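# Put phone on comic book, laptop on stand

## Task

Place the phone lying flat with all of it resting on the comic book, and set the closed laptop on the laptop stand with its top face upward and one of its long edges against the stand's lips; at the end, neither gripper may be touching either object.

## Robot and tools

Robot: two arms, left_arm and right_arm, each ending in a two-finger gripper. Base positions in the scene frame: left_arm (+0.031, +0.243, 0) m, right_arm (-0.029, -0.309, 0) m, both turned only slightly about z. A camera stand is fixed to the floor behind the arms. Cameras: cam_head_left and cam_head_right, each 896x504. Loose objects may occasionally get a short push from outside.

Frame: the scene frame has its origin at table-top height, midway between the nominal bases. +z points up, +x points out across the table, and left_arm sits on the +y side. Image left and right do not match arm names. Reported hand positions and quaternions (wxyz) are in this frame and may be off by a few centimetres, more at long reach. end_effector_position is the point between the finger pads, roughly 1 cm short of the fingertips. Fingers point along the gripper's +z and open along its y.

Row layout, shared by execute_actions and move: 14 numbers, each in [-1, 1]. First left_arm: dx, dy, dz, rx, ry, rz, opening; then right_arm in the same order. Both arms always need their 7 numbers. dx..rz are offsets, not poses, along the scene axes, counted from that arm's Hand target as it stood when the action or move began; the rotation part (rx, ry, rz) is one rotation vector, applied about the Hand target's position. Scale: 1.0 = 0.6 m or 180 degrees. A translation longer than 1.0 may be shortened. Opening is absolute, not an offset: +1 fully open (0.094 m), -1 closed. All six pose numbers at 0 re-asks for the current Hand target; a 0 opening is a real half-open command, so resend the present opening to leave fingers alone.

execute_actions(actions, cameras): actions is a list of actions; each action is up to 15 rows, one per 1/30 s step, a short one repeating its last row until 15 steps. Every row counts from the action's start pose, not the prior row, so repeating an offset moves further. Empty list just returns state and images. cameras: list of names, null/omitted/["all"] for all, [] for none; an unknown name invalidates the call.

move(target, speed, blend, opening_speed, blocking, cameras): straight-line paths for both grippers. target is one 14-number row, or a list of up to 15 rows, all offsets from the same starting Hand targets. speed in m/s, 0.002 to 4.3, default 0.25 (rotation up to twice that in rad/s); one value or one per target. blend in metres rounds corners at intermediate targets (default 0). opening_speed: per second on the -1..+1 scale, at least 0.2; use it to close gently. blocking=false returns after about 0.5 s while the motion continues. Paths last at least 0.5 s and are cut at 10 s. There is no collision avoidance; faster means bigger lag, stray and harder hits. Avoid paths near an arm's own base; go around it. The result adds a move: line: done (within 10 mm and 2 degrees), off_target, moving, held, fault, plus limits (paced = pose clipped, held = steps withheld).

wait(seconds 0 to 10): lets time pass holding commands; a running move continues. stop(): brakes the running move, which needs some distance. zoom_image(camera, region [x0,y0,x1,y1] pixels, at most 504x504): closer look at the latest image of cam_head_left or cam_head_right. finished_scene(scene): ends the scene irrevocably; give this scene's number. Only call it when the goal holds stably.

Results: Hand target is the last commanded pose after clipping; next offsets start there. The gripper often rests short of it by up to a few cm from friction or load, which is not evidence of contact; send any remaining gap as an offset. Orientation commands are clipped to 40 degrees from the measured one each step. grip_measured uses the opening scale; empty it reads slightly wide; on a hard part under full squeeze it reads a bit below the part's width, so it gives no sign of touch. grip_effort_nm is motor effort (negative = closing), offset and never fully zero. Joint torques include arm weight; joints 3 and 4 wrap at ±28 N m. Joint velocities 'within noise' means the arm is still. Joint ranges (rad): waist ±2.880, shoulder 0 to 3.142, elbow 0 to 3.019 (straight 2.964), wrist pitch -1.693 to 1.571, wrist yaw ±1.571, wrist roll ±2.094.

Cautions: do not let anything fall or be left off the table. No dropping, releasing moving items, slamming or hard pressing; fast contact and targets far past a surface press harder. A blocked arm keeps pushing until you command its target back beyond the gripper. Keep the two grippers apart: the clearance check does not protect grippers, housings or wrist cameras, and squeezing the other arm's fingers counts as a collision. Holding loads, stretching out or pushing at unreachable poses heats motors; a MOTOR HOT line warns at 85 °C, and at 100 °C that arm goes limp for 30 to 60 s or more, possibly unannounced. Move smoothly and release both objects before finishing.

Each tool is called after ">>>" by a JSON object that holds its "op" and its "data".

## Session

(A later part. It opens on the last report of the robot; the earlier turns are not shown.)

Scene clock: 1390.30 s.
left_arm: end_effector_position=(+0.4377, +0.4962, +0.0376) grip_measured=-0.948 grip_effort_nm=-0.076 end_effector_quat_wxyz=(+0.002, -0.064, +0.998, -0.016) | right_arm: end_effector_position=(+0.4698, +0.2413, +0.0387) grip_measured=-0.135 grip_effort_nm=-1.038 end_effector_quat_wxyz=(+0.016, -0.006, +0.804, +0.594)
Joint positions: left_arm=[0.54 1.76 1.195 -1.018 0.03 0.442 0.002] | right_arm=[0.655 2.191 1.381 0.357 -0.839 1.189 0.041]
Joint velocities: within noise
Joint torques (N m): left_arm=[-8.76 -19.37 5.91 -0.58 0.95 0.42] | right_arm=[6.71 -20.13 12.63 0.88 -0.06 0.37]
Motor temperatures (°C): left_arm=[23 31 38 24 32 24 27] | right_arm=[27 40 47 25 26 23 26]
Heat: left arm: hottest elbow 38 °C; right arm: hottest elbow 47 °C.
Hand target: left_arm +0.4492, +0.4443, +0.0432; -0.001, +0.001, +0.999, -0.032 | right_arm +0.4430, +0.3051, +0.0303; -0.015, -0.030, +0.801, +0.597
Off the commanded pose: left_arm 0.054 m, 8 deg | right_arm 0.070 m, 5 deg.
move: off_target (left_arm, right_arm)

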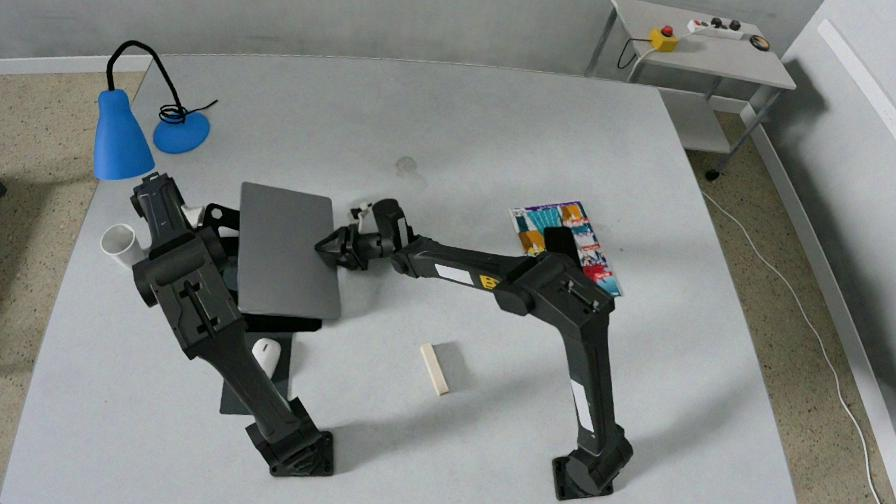

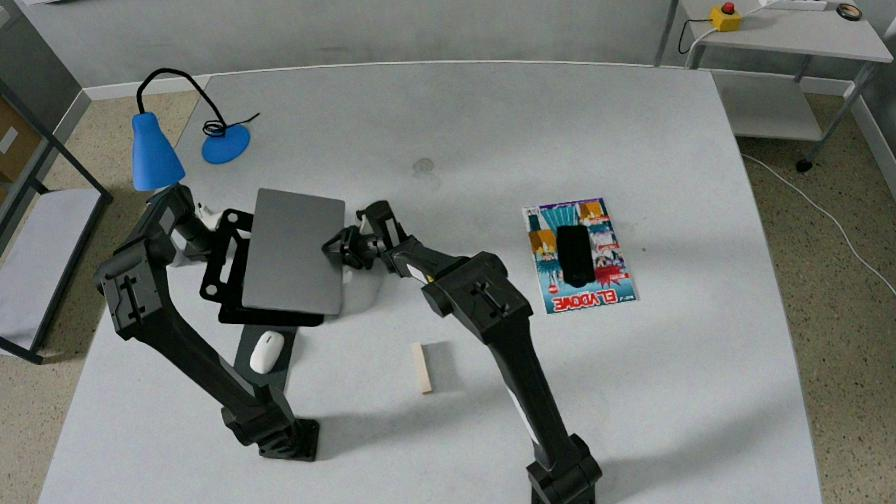

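>>> {"op": "move", "data": {"target": [0,0,0,0,0,0,-0.95,0,-0.03,0.08,0.05,0,0,-0.95], "speed": 0.05}}

>>> {"op": "zoom_image", "data": {"camera": "cam_head_left", "region": [150, 150, 450, 350]}}

>>> {"op": "zoom_image", "data": {"camera": "cam_head_right", "region": [150, 150, 450, 350]}}

Scene clock: 1397.27 s.
left_arm: end_effector_position=(+0.4392, +0.4981, +0.0382) grip_measured=-0.948 grip_effort_nm=-0.076 end_effector_quat_wxyz=(+0.005, -0.071, +0.997, -0.011) | right_arm: end_effector_position=(+0.4705, +0.2404, +0.0488) grip_measured=-0.251 grip_effort_nm=-1.004 end_effector_quat_wxyz=(+0.014, -0.013, +0.775, +0.632)
Joint positions: left_arm=[0.54 1.758 1.195 -1.01 0.025 0.428 0.002] | right_arm=[0.646 2.212 1.366 0.521 -0.888 1.276 0.035]
Joint velocities: within noise
Joint torques (N m): left_arm=[-8.41 -19.66 6.06 -0.69 1.14 0.56] | right_arm=[5.54 -24.82 9.28 3.19 -0.74 0.88]
Motor temperatures (°C): left_arm=[23 30 38 24 32 24 27] | right_arm=[27 40 46 25 26 23 27]
Heat: left arm: hottest elbow 38 °C; right arm: hottest elbow 46 °C.
Hand target: left_arm +0.4491, +0.4442, +0.0431; -0.001, +0.001, +0.999, -0.032 | right_arm +0.4428, +0.2871, +0.0781; -0.013, -0.032, +0.752, +0.658
Off the commanded pose: left_arm 0.055 m, 9 deg | right_arm 0.062 m, 5 deg.
move: off_target (left_arm, right_arm)

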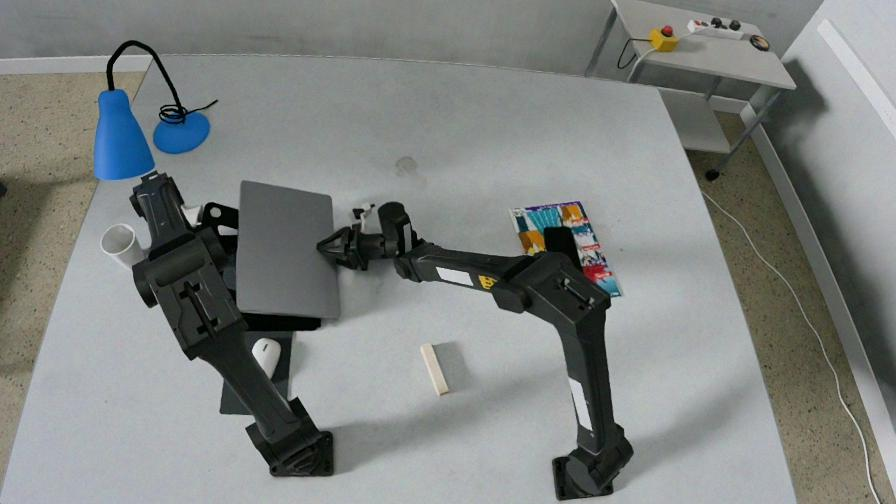

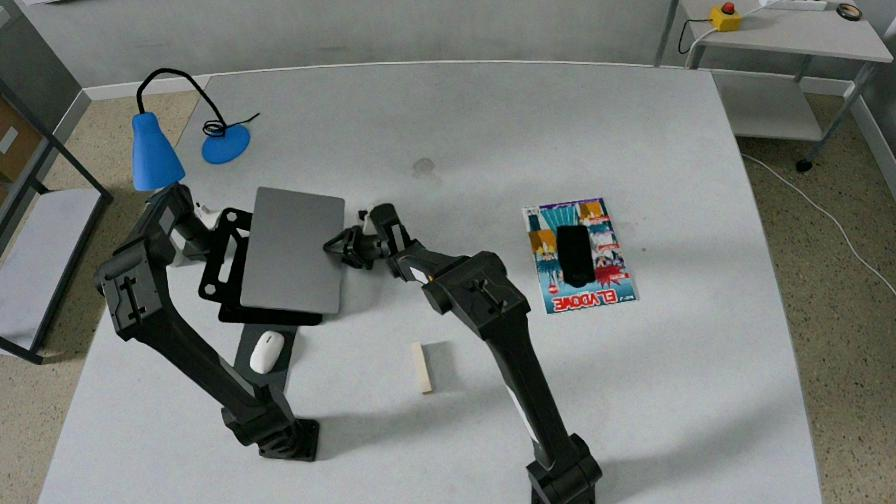

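Scaled by 1.680.

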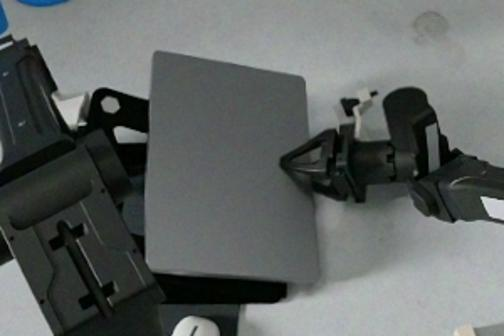

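Scaled by 1.680.

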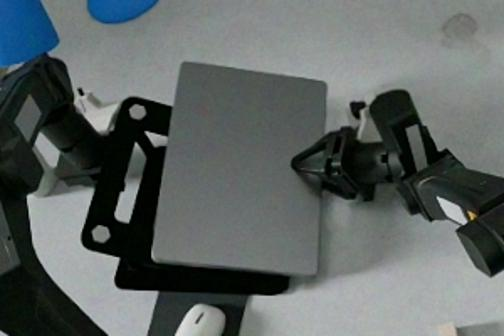

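>>> {"op": "move", "data": {"target": [0,0,0,0,0,0,-0.95,0.02,-0.0,0.1,0.08,0,0,-0.95], "speed": 0.05}}

>>> {"op": "zoom_image", "data": {"camera": "cam_head_left", "region": [150, 150, 450, 350]}}

>>> {"op": "zoom_image", "data": {"camera": "cam_head_right", "region": [150, 150, 450, 350]}}

Scene clock: 1403.53 s.
left_arm: end_effector_position=(+0.4385, +0.5048, +0.0407) grip_measured=-0.948 grip_effort_nm=-0.076 end_effector_quat_wxyz=(+0.011, -0.084, +0.996, -0.006) | right_arm: end_effector_position=(+0.4733, +0.2299, +0.0709) grip_measured=-0.517 grip_effort_nm=-1.018 end_effector_quat_wxyz=(+0.000, +0.001, +0.701, +0.713)
Joint positions: left_arm=[0.551 1.753 1.195 -1 0.021 0.411 0.002] | right_arm=[0.625 2.28 1.344 0.965 -0.939 1.594 0.023]
Joint velocities: within noise
Joint torques (N m): left_arm=[-9.7 -19.6 5.93 -1.17 1.29 0.69] | right_arm=[6.12 -27.93 11 3.11 0.62 0.92]
Motor temperatures (°C): left_arm=[23 30 38 24 32 24 27] | right_arm=[27 41 46 25 26 24 27]
Heat: left arm: hottest elbow 38 °C; right arm: hottest elbow 46 °C.
Hand target: left_arm +0.4491, +0.4443, +0.0432; -0.001, +0.001, +0.999, -0.032 | right_arm +0.4549, +0.2870, +0.1383; -0.009, -0.033, +0.663, +0.747
Off the commanded pose: left_arm 0.062 m, 10 deg | right_arm 0.090 m, 7 deg.
move: off_target (left_arm, right_arm)

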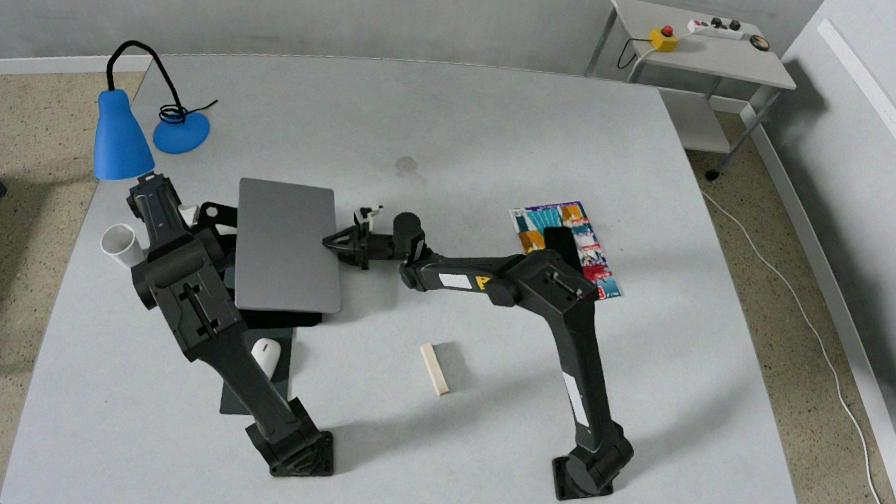

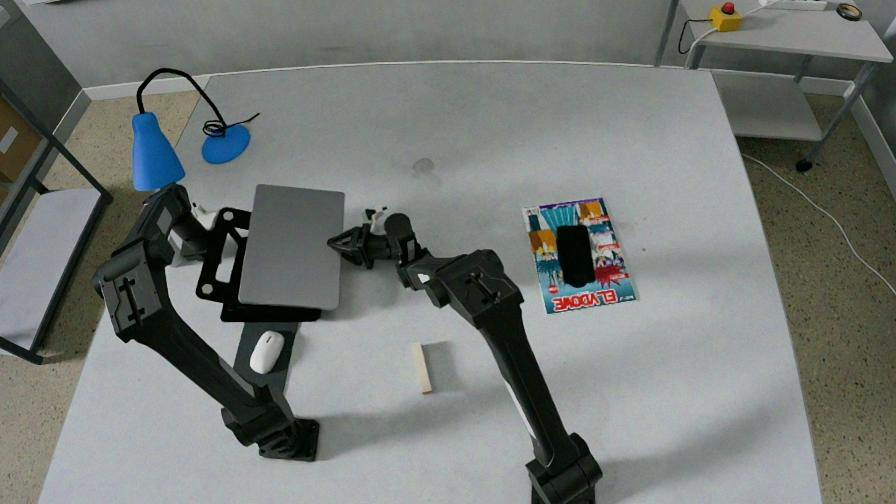

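Scaled by 1.680.

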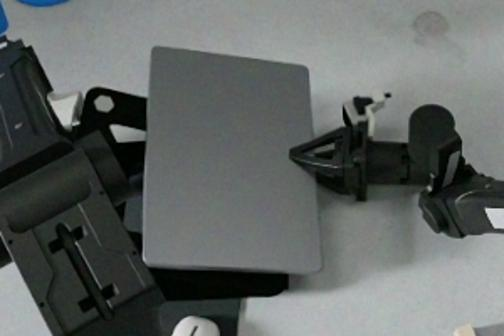

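Scaled by 1.680.

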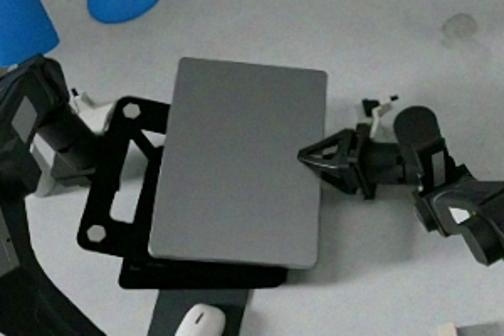

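>>> {"op": "move", "data": {"target": [0,-0.01,0,0,0,0,-0.95,-0.08,0.08,0.01,0,0,0,-0.95], "speed": 0.05}}

>>> {"op": "zoom_image", "data": {"camera": "cam_head_left", "region": [150, 150, 450, 350]}}

>>> {"op": "zoom_image", "data": {"camera": "cam_head_right", "region": [150, 150, 450, 350]}}

Scene clock: 1412.87 s.
left_arm: end_effector_position=(+0.4393, +0.5058, +0.0407) grip_measured=-0.948 grip_effort_nm=-0.076 end_effector_quat_wxyz=(+0.013, -0.089, +0.996, -0.004) | right_arm: end_effector_position=(+0.4764, +0.2327, +0.0677) grip_measured=-0.537 grip_effort_nm=-1.038 end_effector_quat_wxyz=(+0.042, +0.018, +0.700, +0.713)
Joint positions: left_arm=[0.551 1.753 1.195 -0.995 0.019 0.401 0.002] | right_arm=[0.64 2.277 1.321 0.985 -0.841 1.559 0.022]
Joint velocities: within noise
Joint torques (N m): left_arm=[-9.82 -19.19 5.38 -1.16 1.38 0.71] | right_arm=[11.93 -29.92 9.83 2.09 0.5 1.04]
Motor temperatures (°C): left_arm=[23 31 38 24 33 24 27] | right_arm=[27 40 47 25 26 24 27]
Heat: left arm: hottest elbow 38 °C; right arm: hottest elbow 47 °C.
Hand target: left_arm +0.4491, +0.4382, +0.0432; -0.001, +0.001, +0.999, -0.032 | right_arm +0.4070, +0.3350, +0.1443; -0.008, -0.033, +0.663, +0.747
Off the commanded pose: left_arm 0.068 m, 11 deg | right_arm 0.146 m, 10 deg.
move: off_target (left_arm, right_arm)

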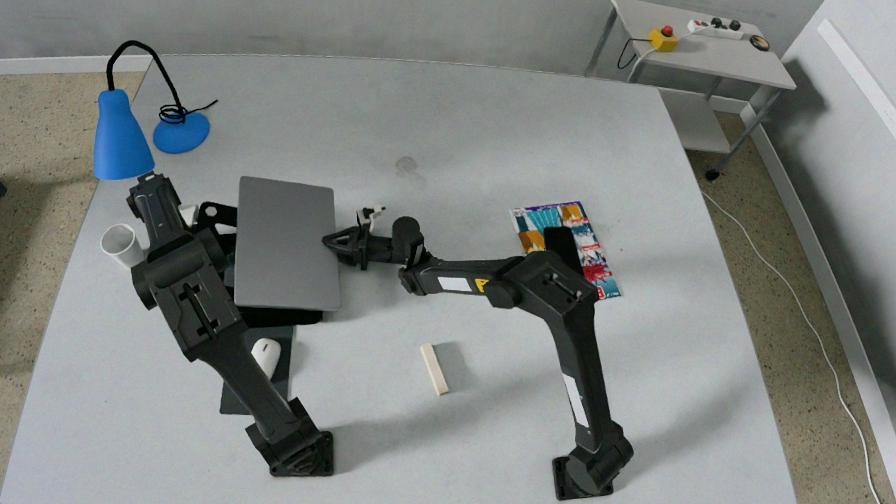

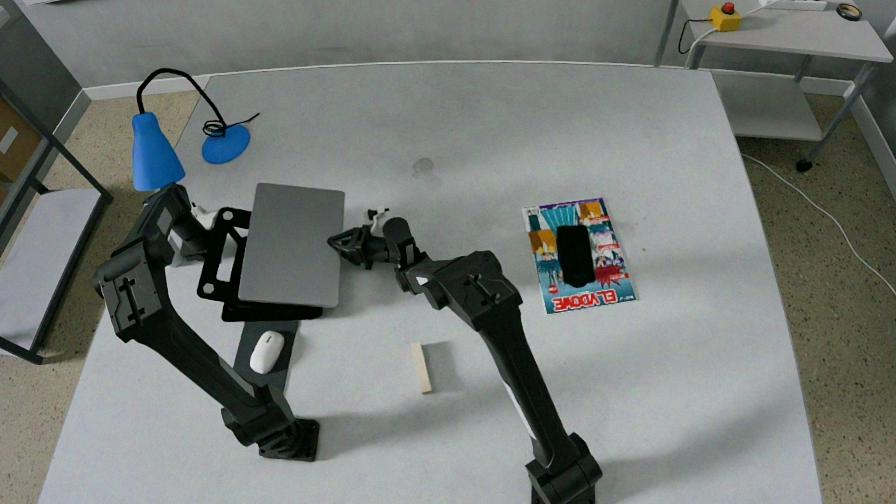

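Scaled by 1.680.

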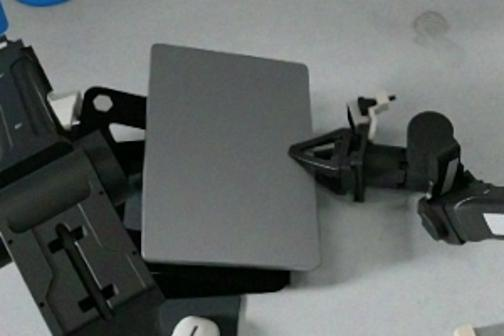

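Scaled by 1.680.

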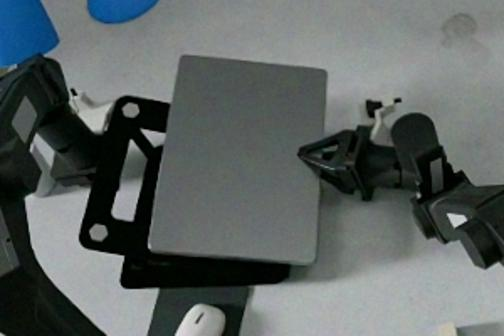

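>>> {"op": "zoom_image", "data": {"camera": "cam_head_right", "region": [180, 170, 300, 330]}}

Scaled by 3.150.

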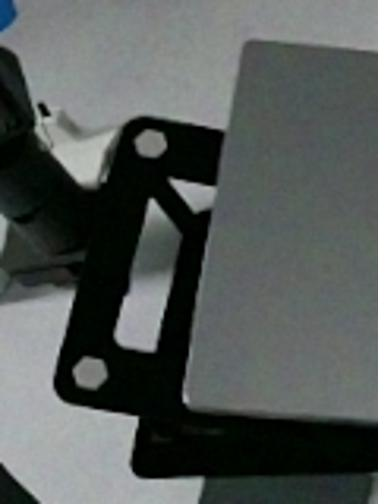

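>>> {"op": "move", "data": {"target": [0,-0.04,0,0,0,0,-0.95,0.07,0.1,0.01,0,0,0,-0.95], "speed": 0.06}}

>>> {"op": "zoom_image", "data": {"camera": "cam_head_right", "region": [150, 150, 450, 350]}}

Scene clock: 1427.43 s.
left_arm: end_effector_position=(+0.4390, +0.5082, +0.0412) grip_measured=-0.948 grip_effort_nm=-0.076 end_effector_quat_wxyz=(+0.020, -0.123, +0.992, +0.006) | right_arm: end_effector_position=(+0.4862, +0.2403, +0.0668) grip_measured=-0.535 grip_effort_nm=-1.033 end_effector_quat_wxyz=(+0.035, +0.045, +0.711, +0.701)
Joint positions: left_arm=[0.551 1.743 1.182 -0.97 0.007 0.333 0.002] | right_arm=[0.646 2.272 1.348 0.902 -0.807 1.569 0.022]
Joint velocities: within noise
Joint torques (N m): left_arm=[-12.4 -20.6 2.97 -1.62 1.88 1.02] | right_arm=[12.92 -25.52 19.32 1.31 0.12 0.94]
Motor temperatures (°C): left_arm=[23 31 37 24 34 24 27] | right_arm=[28 44 47 25 26 24 27]
Heat: left arm: hottest elbow 37 °C; right arm: hottest elbow 47 °C.
Hand target: left_arm +0.4491, +0.4142, +0.0431; -0.001, +0.001, +0.999, -0.032 | right_arm +0.4488, +0.3951, +0.1502; -0.009, -0.033, +0.664, +0.747
Off the commanded pose: left_arm 0.095 m, 15 deg | right_arm 0.180 m, 13 deg.
move: off_target (left_arm, right_arm)

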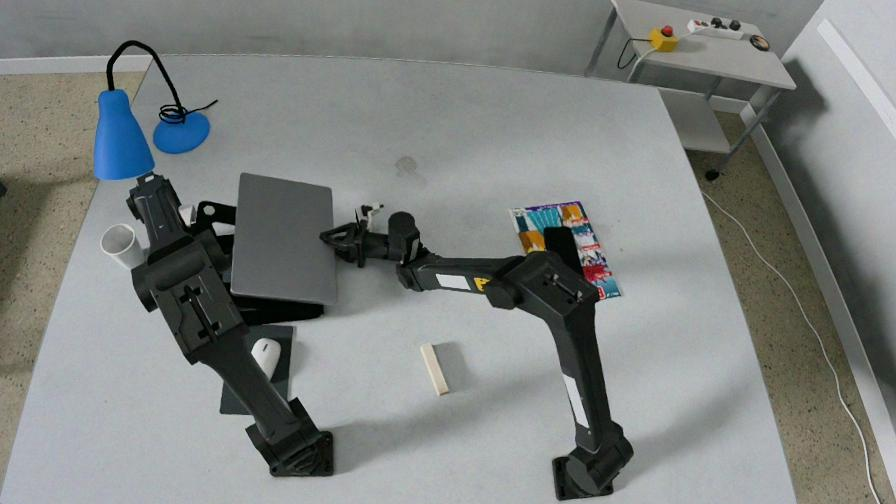

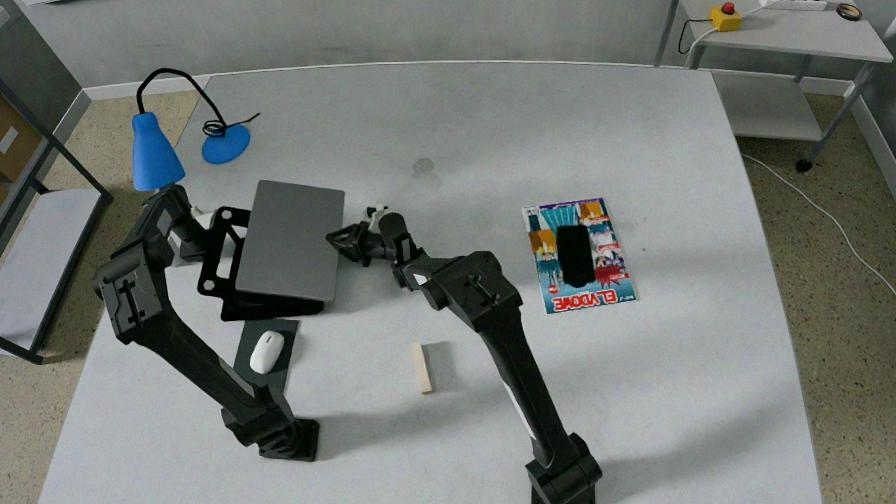

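Scaled by 1.680.

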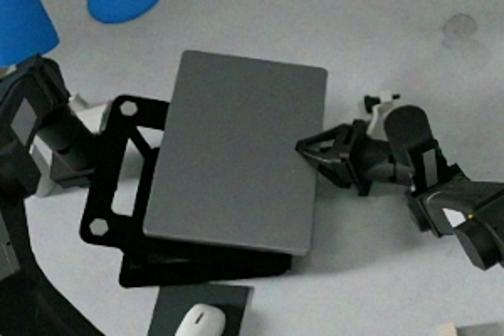

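>>> {"op": "move", "data": {"target": [[0,0.06,0,0,0,0,-0.95,-0.02,-0.12,0.05,0.02,0,0,-0.95],[0,0.06,0,0,0,0,-0.95,-0.03,-0.12,0.14,0.04,0,0,-0.95]], "speed": 0.06}}

>>> {"op": "zoom_image", "data": {"camera": "cam_head_right", "region": [150, 150, 450, 350]}}

>>> {"op": "zoom_image", "data": {"camera": "cam_head_left", "region": [150, 150, 450, 350]}}

Scene clock: 1437.97 s.
left_arm: end_effector_position=(+0.4341, +0.5110, +0.0399) grip_measured=-0.948 grip_effort_nm=-0.071 end_effector_quat_wxyz=(+0.018, -0.093, +0.996, +0.001) | right_arm: end_effector_position=(+0.4851, +0.2357, +0.0800) grip_measured=-0.564 grip_effort_nm=-1.033 end_effector_quat_wxyz=(+0.001, +0.068, +0.688, +0.723)
Joint positions: left_arm=[0.565 1.742 1.178 -0.973 0.015 0.407 0.002] | right_arm=[0.639 2.277 1.343 1 -0.825 1.716 0.02]
Joint velocities: within noise
Joint torques (N m): left_arm=[-9.29 -17.79 8.08 -2.1 1.52 0.82] | right_arm=[9.41 -35.6 11.59 4.46 -0.46 0.92]
Motor temperatures (°C): left_arm=[23 32 37 24 35 25 27] | right_arm=[28 44 51 25 26 25 28]
Heat: left arm: hottest elbow 37 °C; right arm: hottest elbow 51 °C.
Hand target: left_arm +0.4492, +0.4503, +0.0432; -0.001, +0.001, +0.999, -0.032 | right_arm +0.4310, +0.3229, +0.2343; -0.006, -0.033, +0.615, +0.788
Off the commanded pose: left_arm 0.063 m, 12 deg | right_arm 0.185 m, 16 deg.
move: off_target (left_arm, right_arm)

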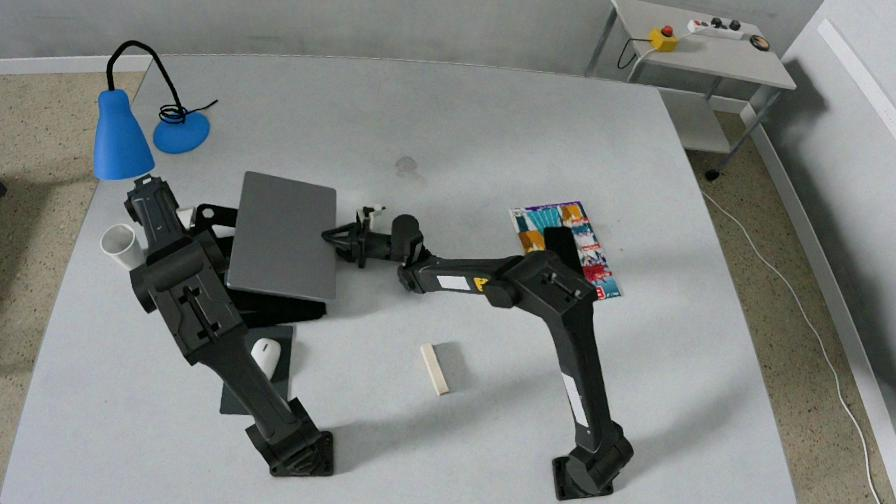

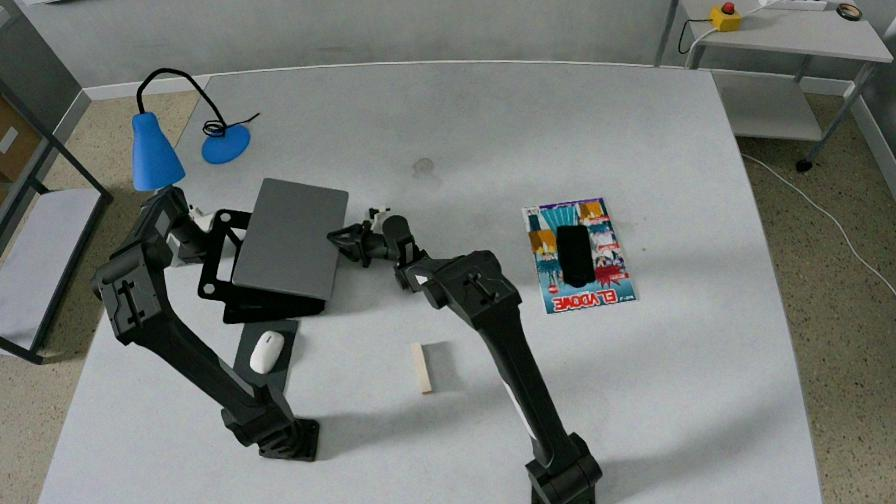

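Scaled by 1.680.

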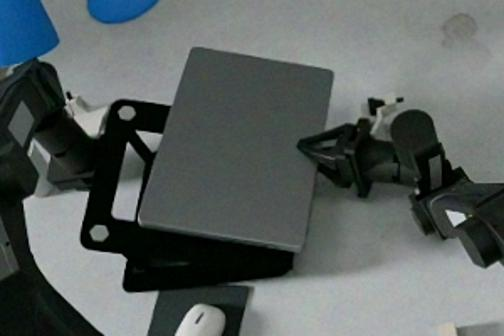

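Scaled by 1.680.

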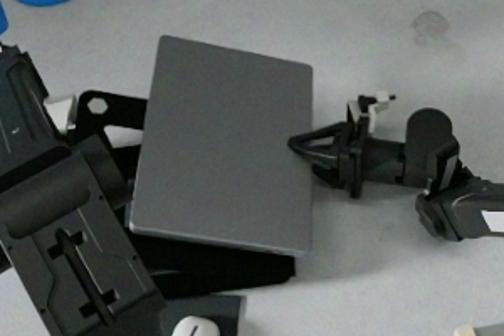

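>>> {"op": "move", "data": {"target": [0,-0.02,0,0,0,0,-0.95,0,0.13,0.03,0,0,0.02,-0.95], "speed": 0.06}}

>>> {"op": "zoom_image", "data": {"camera": "cam_head_right", "region": [150, 150, 450, 350]}}

>>> {"op": "zoom_image", "data": {"camera": "cam_head_left", "region": [150, 150, 450, 350]}}

Scene clock: 1443.90 s.
left_arm: end_effector_position=(+0.4334, +0.5105, +0.0399) grip_measured=-0.948 grip_effort_nm=-0.076 end_effector_quat_wxyz=(+0.017, -0.093, +0.996, +0.000) | right_arm: end_effector_position=(+0.4811, +0.2359, +0.0761) grip_measured=-0.570 grip_effort_nm=-1.038 end_effector_quat_wxyz=(-0.006, +0.081, +0.690, +0.720)
Joint positions: left_arm=[0.565 1.742 1.178 -0.977 0.017 0.408 0.002] | right_arm=[0.644 2.273 1.329 0.997 -0.813 1.734 0.02]
Joint velocities: within noise
Joint torques (N m): left_arm=[-10.7 -18.43 6.72 -1.69 1.5 0.67] | right_arm=[13.92 -34.55 19.08 2.1 -0.47 0.88]
Motor temperatures (°C): left_arm=[23 32 37 24 35 25 27] | right_arm=[28 46 52 26 26 25 28]
Heat: left arm: hottest elbow 37 °C; right arm: hottest elbow 52 °C.
Hand target: left_arm +0.4493, +0.4383, +0.0432; -0.001, +0.001, +0.999, -0.032 | right_arm +0.4308, +0.4010, +0.2523; -0.031, -0.053, +0.614, +0.787
Off the commanded pose: left_arm 0.074 m, 12 deg | right_arm 0.247 m, 19 deg.
move: off_target (left_arm, right_arm)

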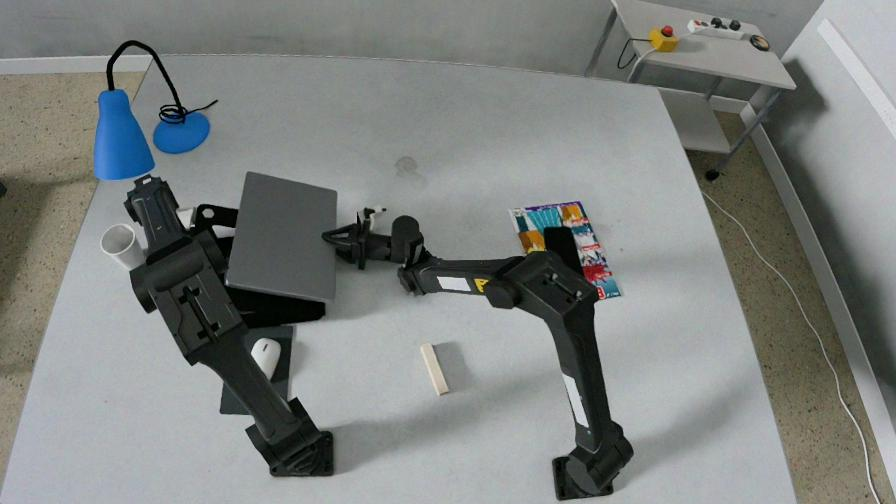

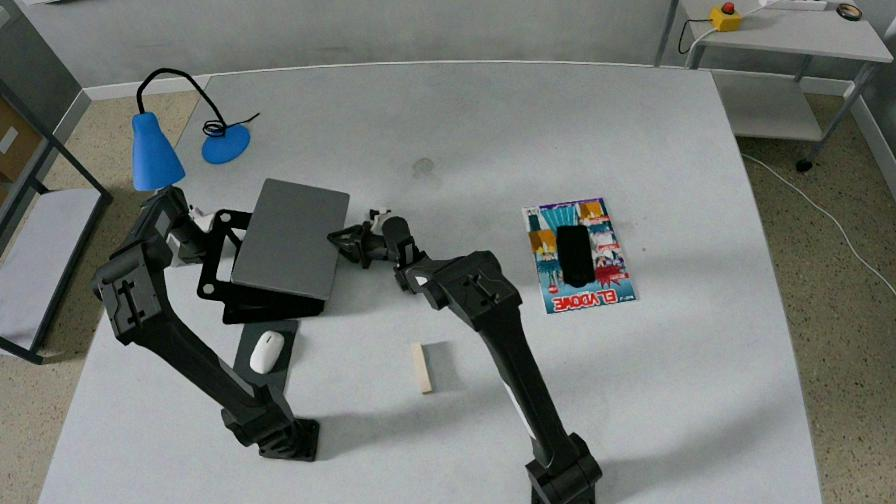

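Scaled by 1.680.

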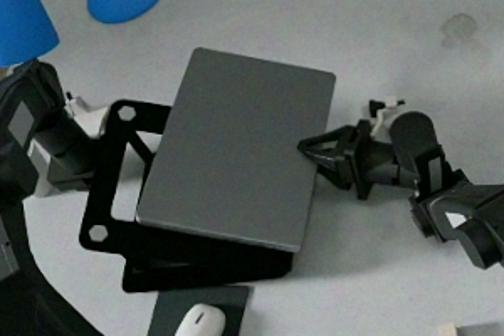

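Scaled by 1.680.

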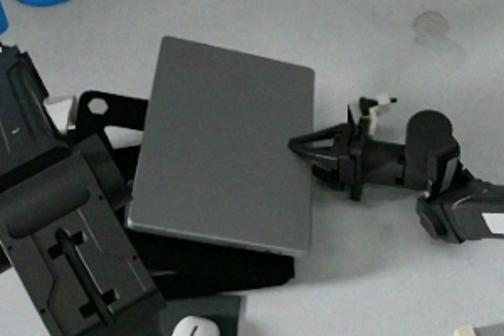

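>>> {"op": "move", "data": {"target": [[0,0.2,0,0,0,0,-0.95,0.02,-0.2,0,0,0,-0.02,-0.95],[0,0.2,0.45,0,0,0,-0.95,0.02,-0.2,0,0,0,-0.02,-0.95],[-0.03,0.04,0.36,-0.206,0,0,0.4,0.02,-0.2,0,0,0,-0.02,-0.95]], "speed": [0.1,0.2,0.2]}}

>>> {"op": "zoom_image", "data": {"camera": "cam_head_right", "region": [150, 150, 450, 350]}}

>>> {"op": "zoom_image", "data": {"camera": "cam_head_left", "region": [150, 150, 450, 350]}}

Scene clock: 1471.87 s.
left_arm: end_effector_position=(+0.4407, +0.4611, +0.2498) grip_measured=+0.397 grip_effort_nm=0.129 end_effector_quat_wxyz=(+0.099, -0.035, +0.957, -0.270) | right_arm: end_effector_position=(+0.4384, +0.2647, +0.1374) grip_measured=-0.656 grip_effort_nm=-1.038 end_effector_quat_wxyz=(-0.046, +0.026, +0.666, +0.744)
Joint positions: left_arm=[0.66 1.645 1.552 -1.67 0.553 0.671 0.066] | right_arm=[0.701 2.198 1.329 1.044 -0.879 1.807 0.016]
Joint velocities: within noise
Joint torques (N m): left_arm=[-0.03 -17.9 8.98 -0.49 0.46 0.13] | right_arm=[1.38 -32.73 11.3 2.74 0.11 0.29]
Motor temperatures (°C): left_arm=[23 32 37 24 34 24 27] | right_arm=[29 55 60 25 26 24 28]
Heat: left arm: hottest elbow 37 °C; right arm: hottest elbow 60 °C.
Hand target: left_arm +0.4313, +0.4622, +0.2591; +0.000, +0.001, +0.937, -0.348 | right_arm +0.4428, +0.2811, +0.2522; -0.007, -0.033, +0.615, +0.788
Off the commanded pose: left_arm 0.013 m, 15 deg | right_arm 0.116 m, 11 deg.
joint sent to its limit (left arm) — joint 4 (wrist pitch), lower limit. The joint targets are off in orientation, not in position.
move: off_target (left_arm, right_arm); target 3's new opening was sent with left_arm's hand 0.014 m and 15 deg from that target

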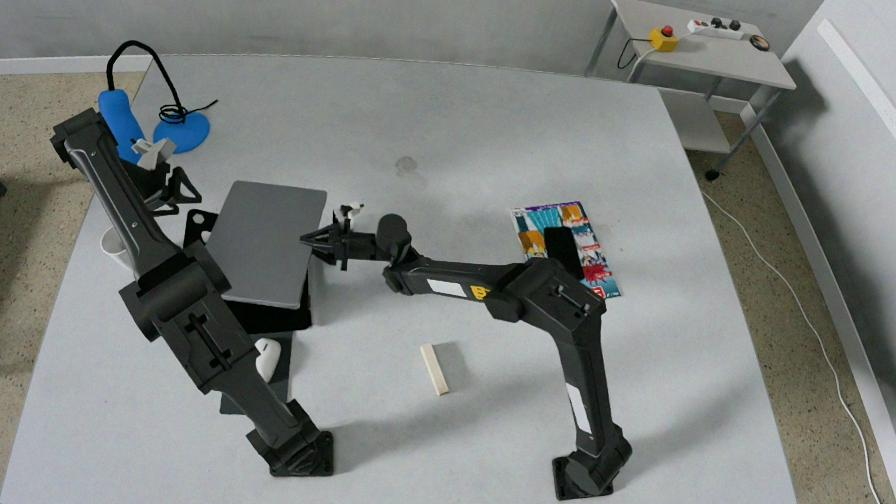

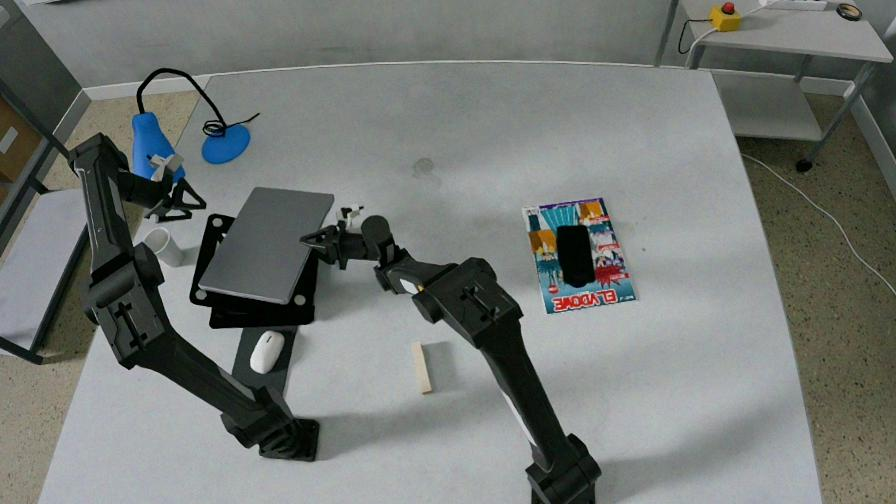

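Scaled by 1.680.

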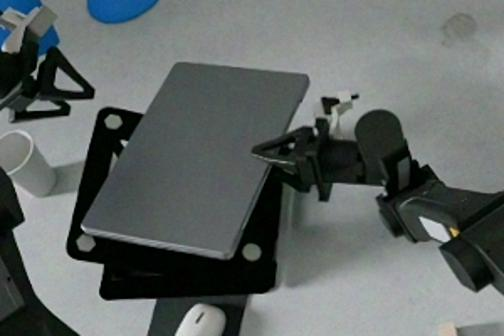

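Scaled by 1.680.

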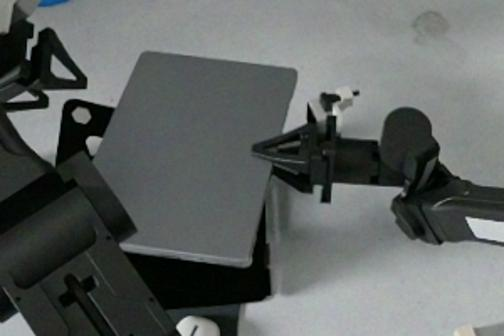

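>>> {"op": "zoom_image", "data": {"camera": "cam_head_left", "region": [270, 190, 370, 340]}}

>>> {"op": "zoom_image", "data": {"camera": "cam_head_right", "region": [270, 190, 370, 340]}}

Scaled by 3.360.

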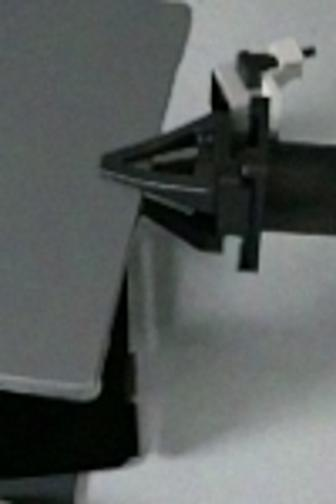

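Scaled by 3.360.

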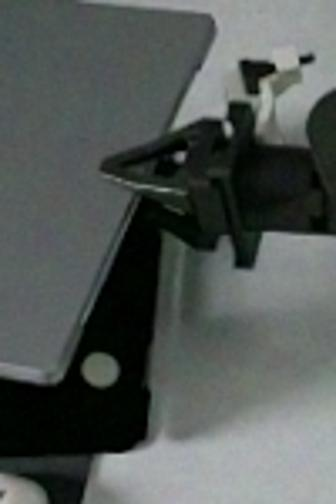

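>>> {"op": "move", "data": {"target": [[0,0.05,0.05,0,0,0,0.4,0,0.04,0,0,0,0.04,-0.95],[0,0.05,0.05,0,0,0,0.4,0.0,0.08,0,0,0,0.085,-0.95]], "speed": 0.06}}

>>> {"op": "zoom_image", "data": {"camera": "cam_head_right", "region": [150, 150, 450, 350]}}

>>> {"op": "zoom_image", "data": {"camera": "cam_head_left", "region": [150, 150, 450, 350]}}

Scene clock: 1493.83 s.
left_arm: end_effector_position=(+0.4282, +0.4794, +0.2563) grip_measured=+0.398 grip_effort_nm=0.129 end_effector_quat_wxyz=(+0.111, -0.055, +0.957, -0.262) | right_arm: end_effector_position=(+0.4410, +0.2894, +0.1420) grip_measured=-0.657 grip_effort_nm=-1.033 end_effector_quat_wxyz=(-0.147, -0.034, +0.657, +0.738)
Joint positions: left_arm=[0.708 1.63 1.552 -1.67 0.553 0.671 0.066] | right_arm=[0.696 2.309 1.531 1.078 -1.101 1.985 0.016]
Joint velocities: within noise
Joint torques (N m): left_arm=[-0.38 -17.9 15.54 -0.06 0.24 0.06] | right_arm=[3.02 -30.97 16.17 3.28 0.09 0.5]
Motor temperatures (°C): left_arm=[23 32 37 24 32 24 27] | right_arm=[28 56 57 26 25 24 28]
Heat: left arm: hottest elbow 37 °C; right arm: hottest elbow 57 °C.
Hand target: left_arm +0.4313, +0.4922, +0.2891; -0.001, +0.001, +0.937, -0.348 | right_arm +0.4429, +0.3290, +0.2523; -0.111, -0.115, +0.605, +0.780
Off the commanded pose: left_arm 0.035 m, 18 deg | right_arm 0.117 m, 13 deg.
joint sent to its limit (left arm) — joint 4 (wrist pitch), lower limit. The joint targets are off in orientation, not in position.
move: off_target (left_arm, right_arm)

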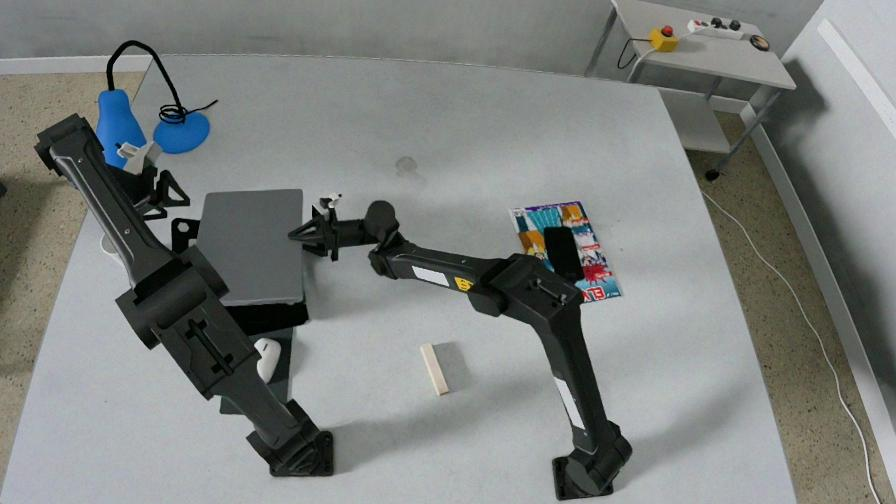

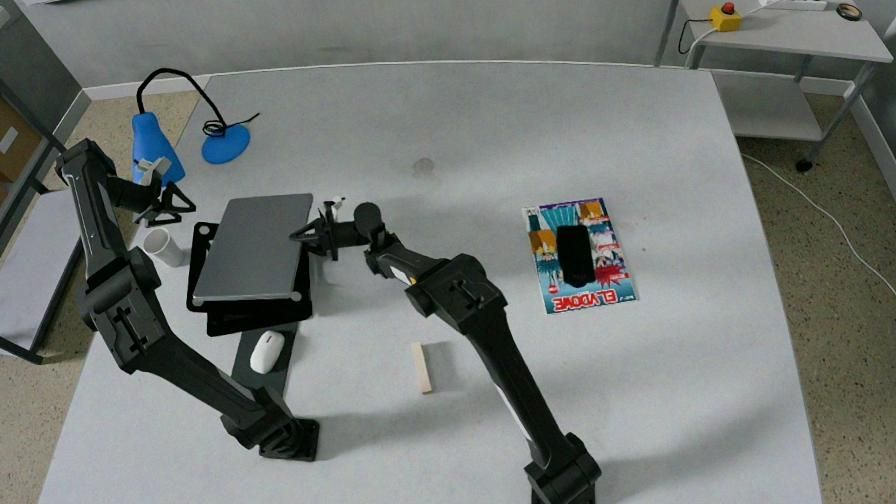

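Scaled by 1.680.

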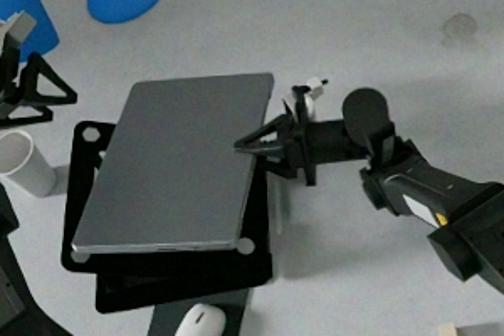

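Scaled by 1.680.

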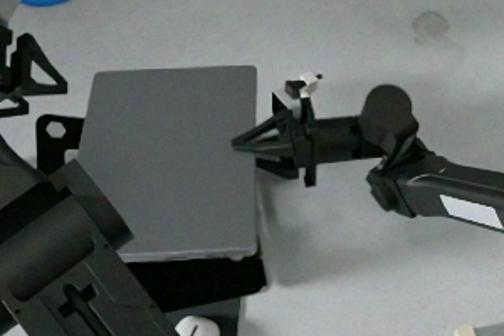

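>>> {"op": "zoom_image", "data": {"camera": "cam_head_right", "region": [180, 180, 340, 350]}}

>>> {"op": "zoom_image", "data": {"camera": "cam_head_left", "region": [180, 180, 340, 350]}}

Scaled by 2.965.

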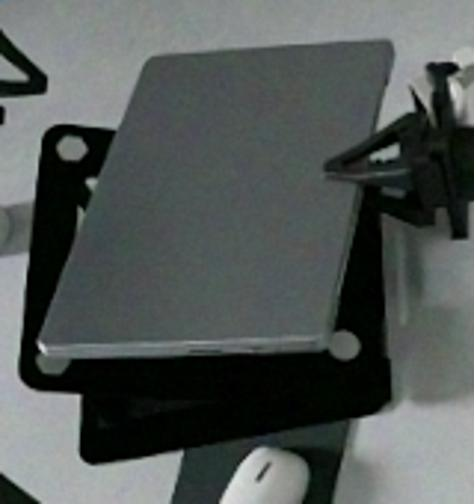

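Scaled by 2.965.

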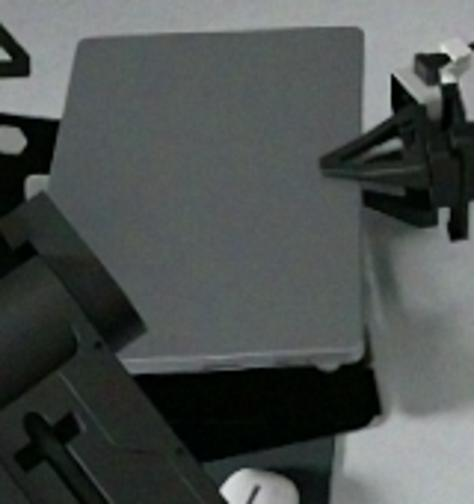

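>>> {"op": "move", "data": {"target": [0,0.0,0,0,0,0,0.4,-0.02,0.07,0.0,0,0,0.03,-0.95], "speed": 0.06}}

>>> {"op": "zoom_image", "data": {"camera": "cam_head_right", "region": [180, 180, 340, 350]}}

>>> {"op": "zoom_image", "data": {"camera": "cam_head_left", "region": [180, 180, 340, 350]}}

Scene clock: 1515.43 s.
left_arm: end_effector_position=(+0.4280, +0.4792, +0.2573) grip_measured=+0.398 grip_effort_nm=0.125 end_effector_quat_wxyz=(+0.112, -0.055, +0.957, -0.261) | right_arm: end_effector_position=(+0.4289, +0.3285, +0.1398) grip_measured=-0.657 grip_effort_nm=-1.038 end_effector_quat_wxyz=(-0.179, -0.074, +0.648, +0.737)
Joint positions: left_arm=[0.708 1.627 1.552 -1.67 0.552 0.671 0.066] | right_arm=[0.74 2.396 1.679 1.095 -1.151 2.042 0.016]
Joint velocities: within noise
Joint torques (N m): left_arm=[-0.56 -18.08 15.31 -0.39 0.21 0.05] | right_arm=[3.02 -32.73 16.85 1.99 0.5 0.5]
Motor temperatures (°C): left_arm=[23 31 39 24 32 24 27] | right_arm=[28 51 59 26 25 24 28]
Heat: left arm: hottest elbow 39 °C; right arm: hottest elbow 59 °C.
Hand target: left_arm +0.4313, +0.4922, +0.2891; -0.001, +0.001, +0.937, -0.348 | right_arm +0.4309, +0.3710, +0.2523; -0.148, -0.143, +0.599, +0.774
Off the commanded pose: left_arm 0.035 m, 18 deg | right_arm 0.120 m, 11 deg.
joint sent to its limit (left arm) — joint 4 (wrist pitch), lower limit. The joint targets are off in orientation, not in position.
joint sent to its limit (right arm) — joint 6 (wrist roll), upper limit. The joint targets are off in position, not in orientation.
move: off_target (left_arm, right_arm)

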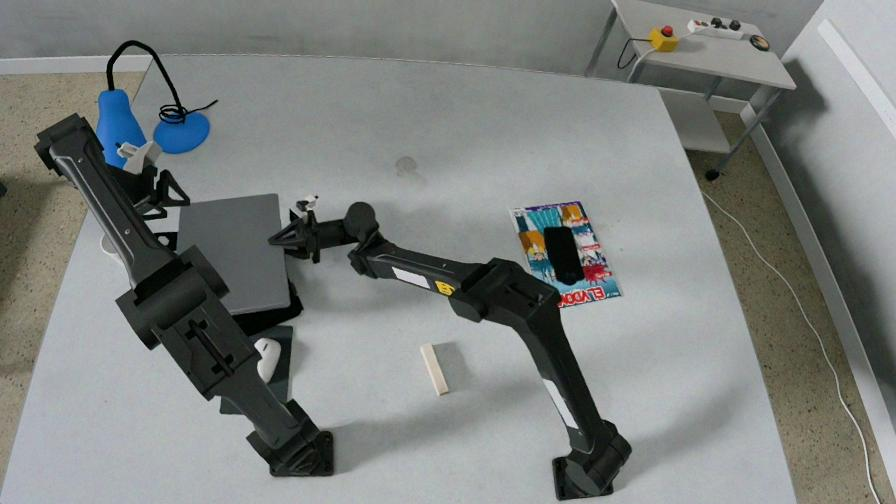

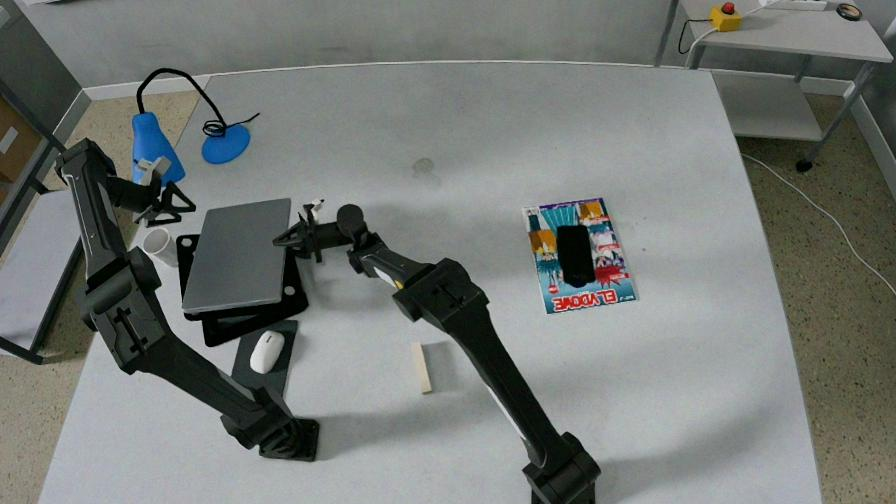

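Scaled by 2.965.

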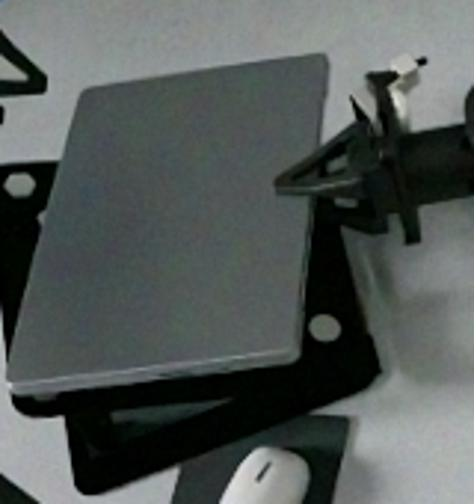

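Scaled by 2.965.

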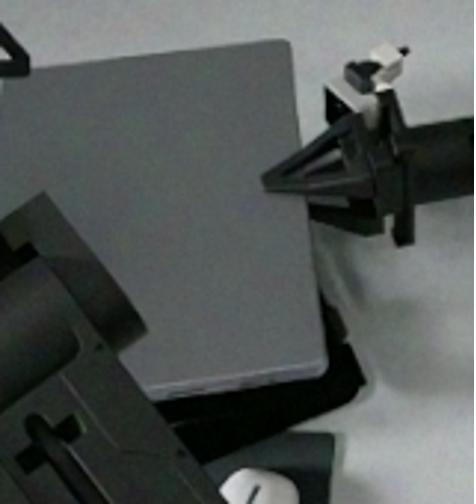

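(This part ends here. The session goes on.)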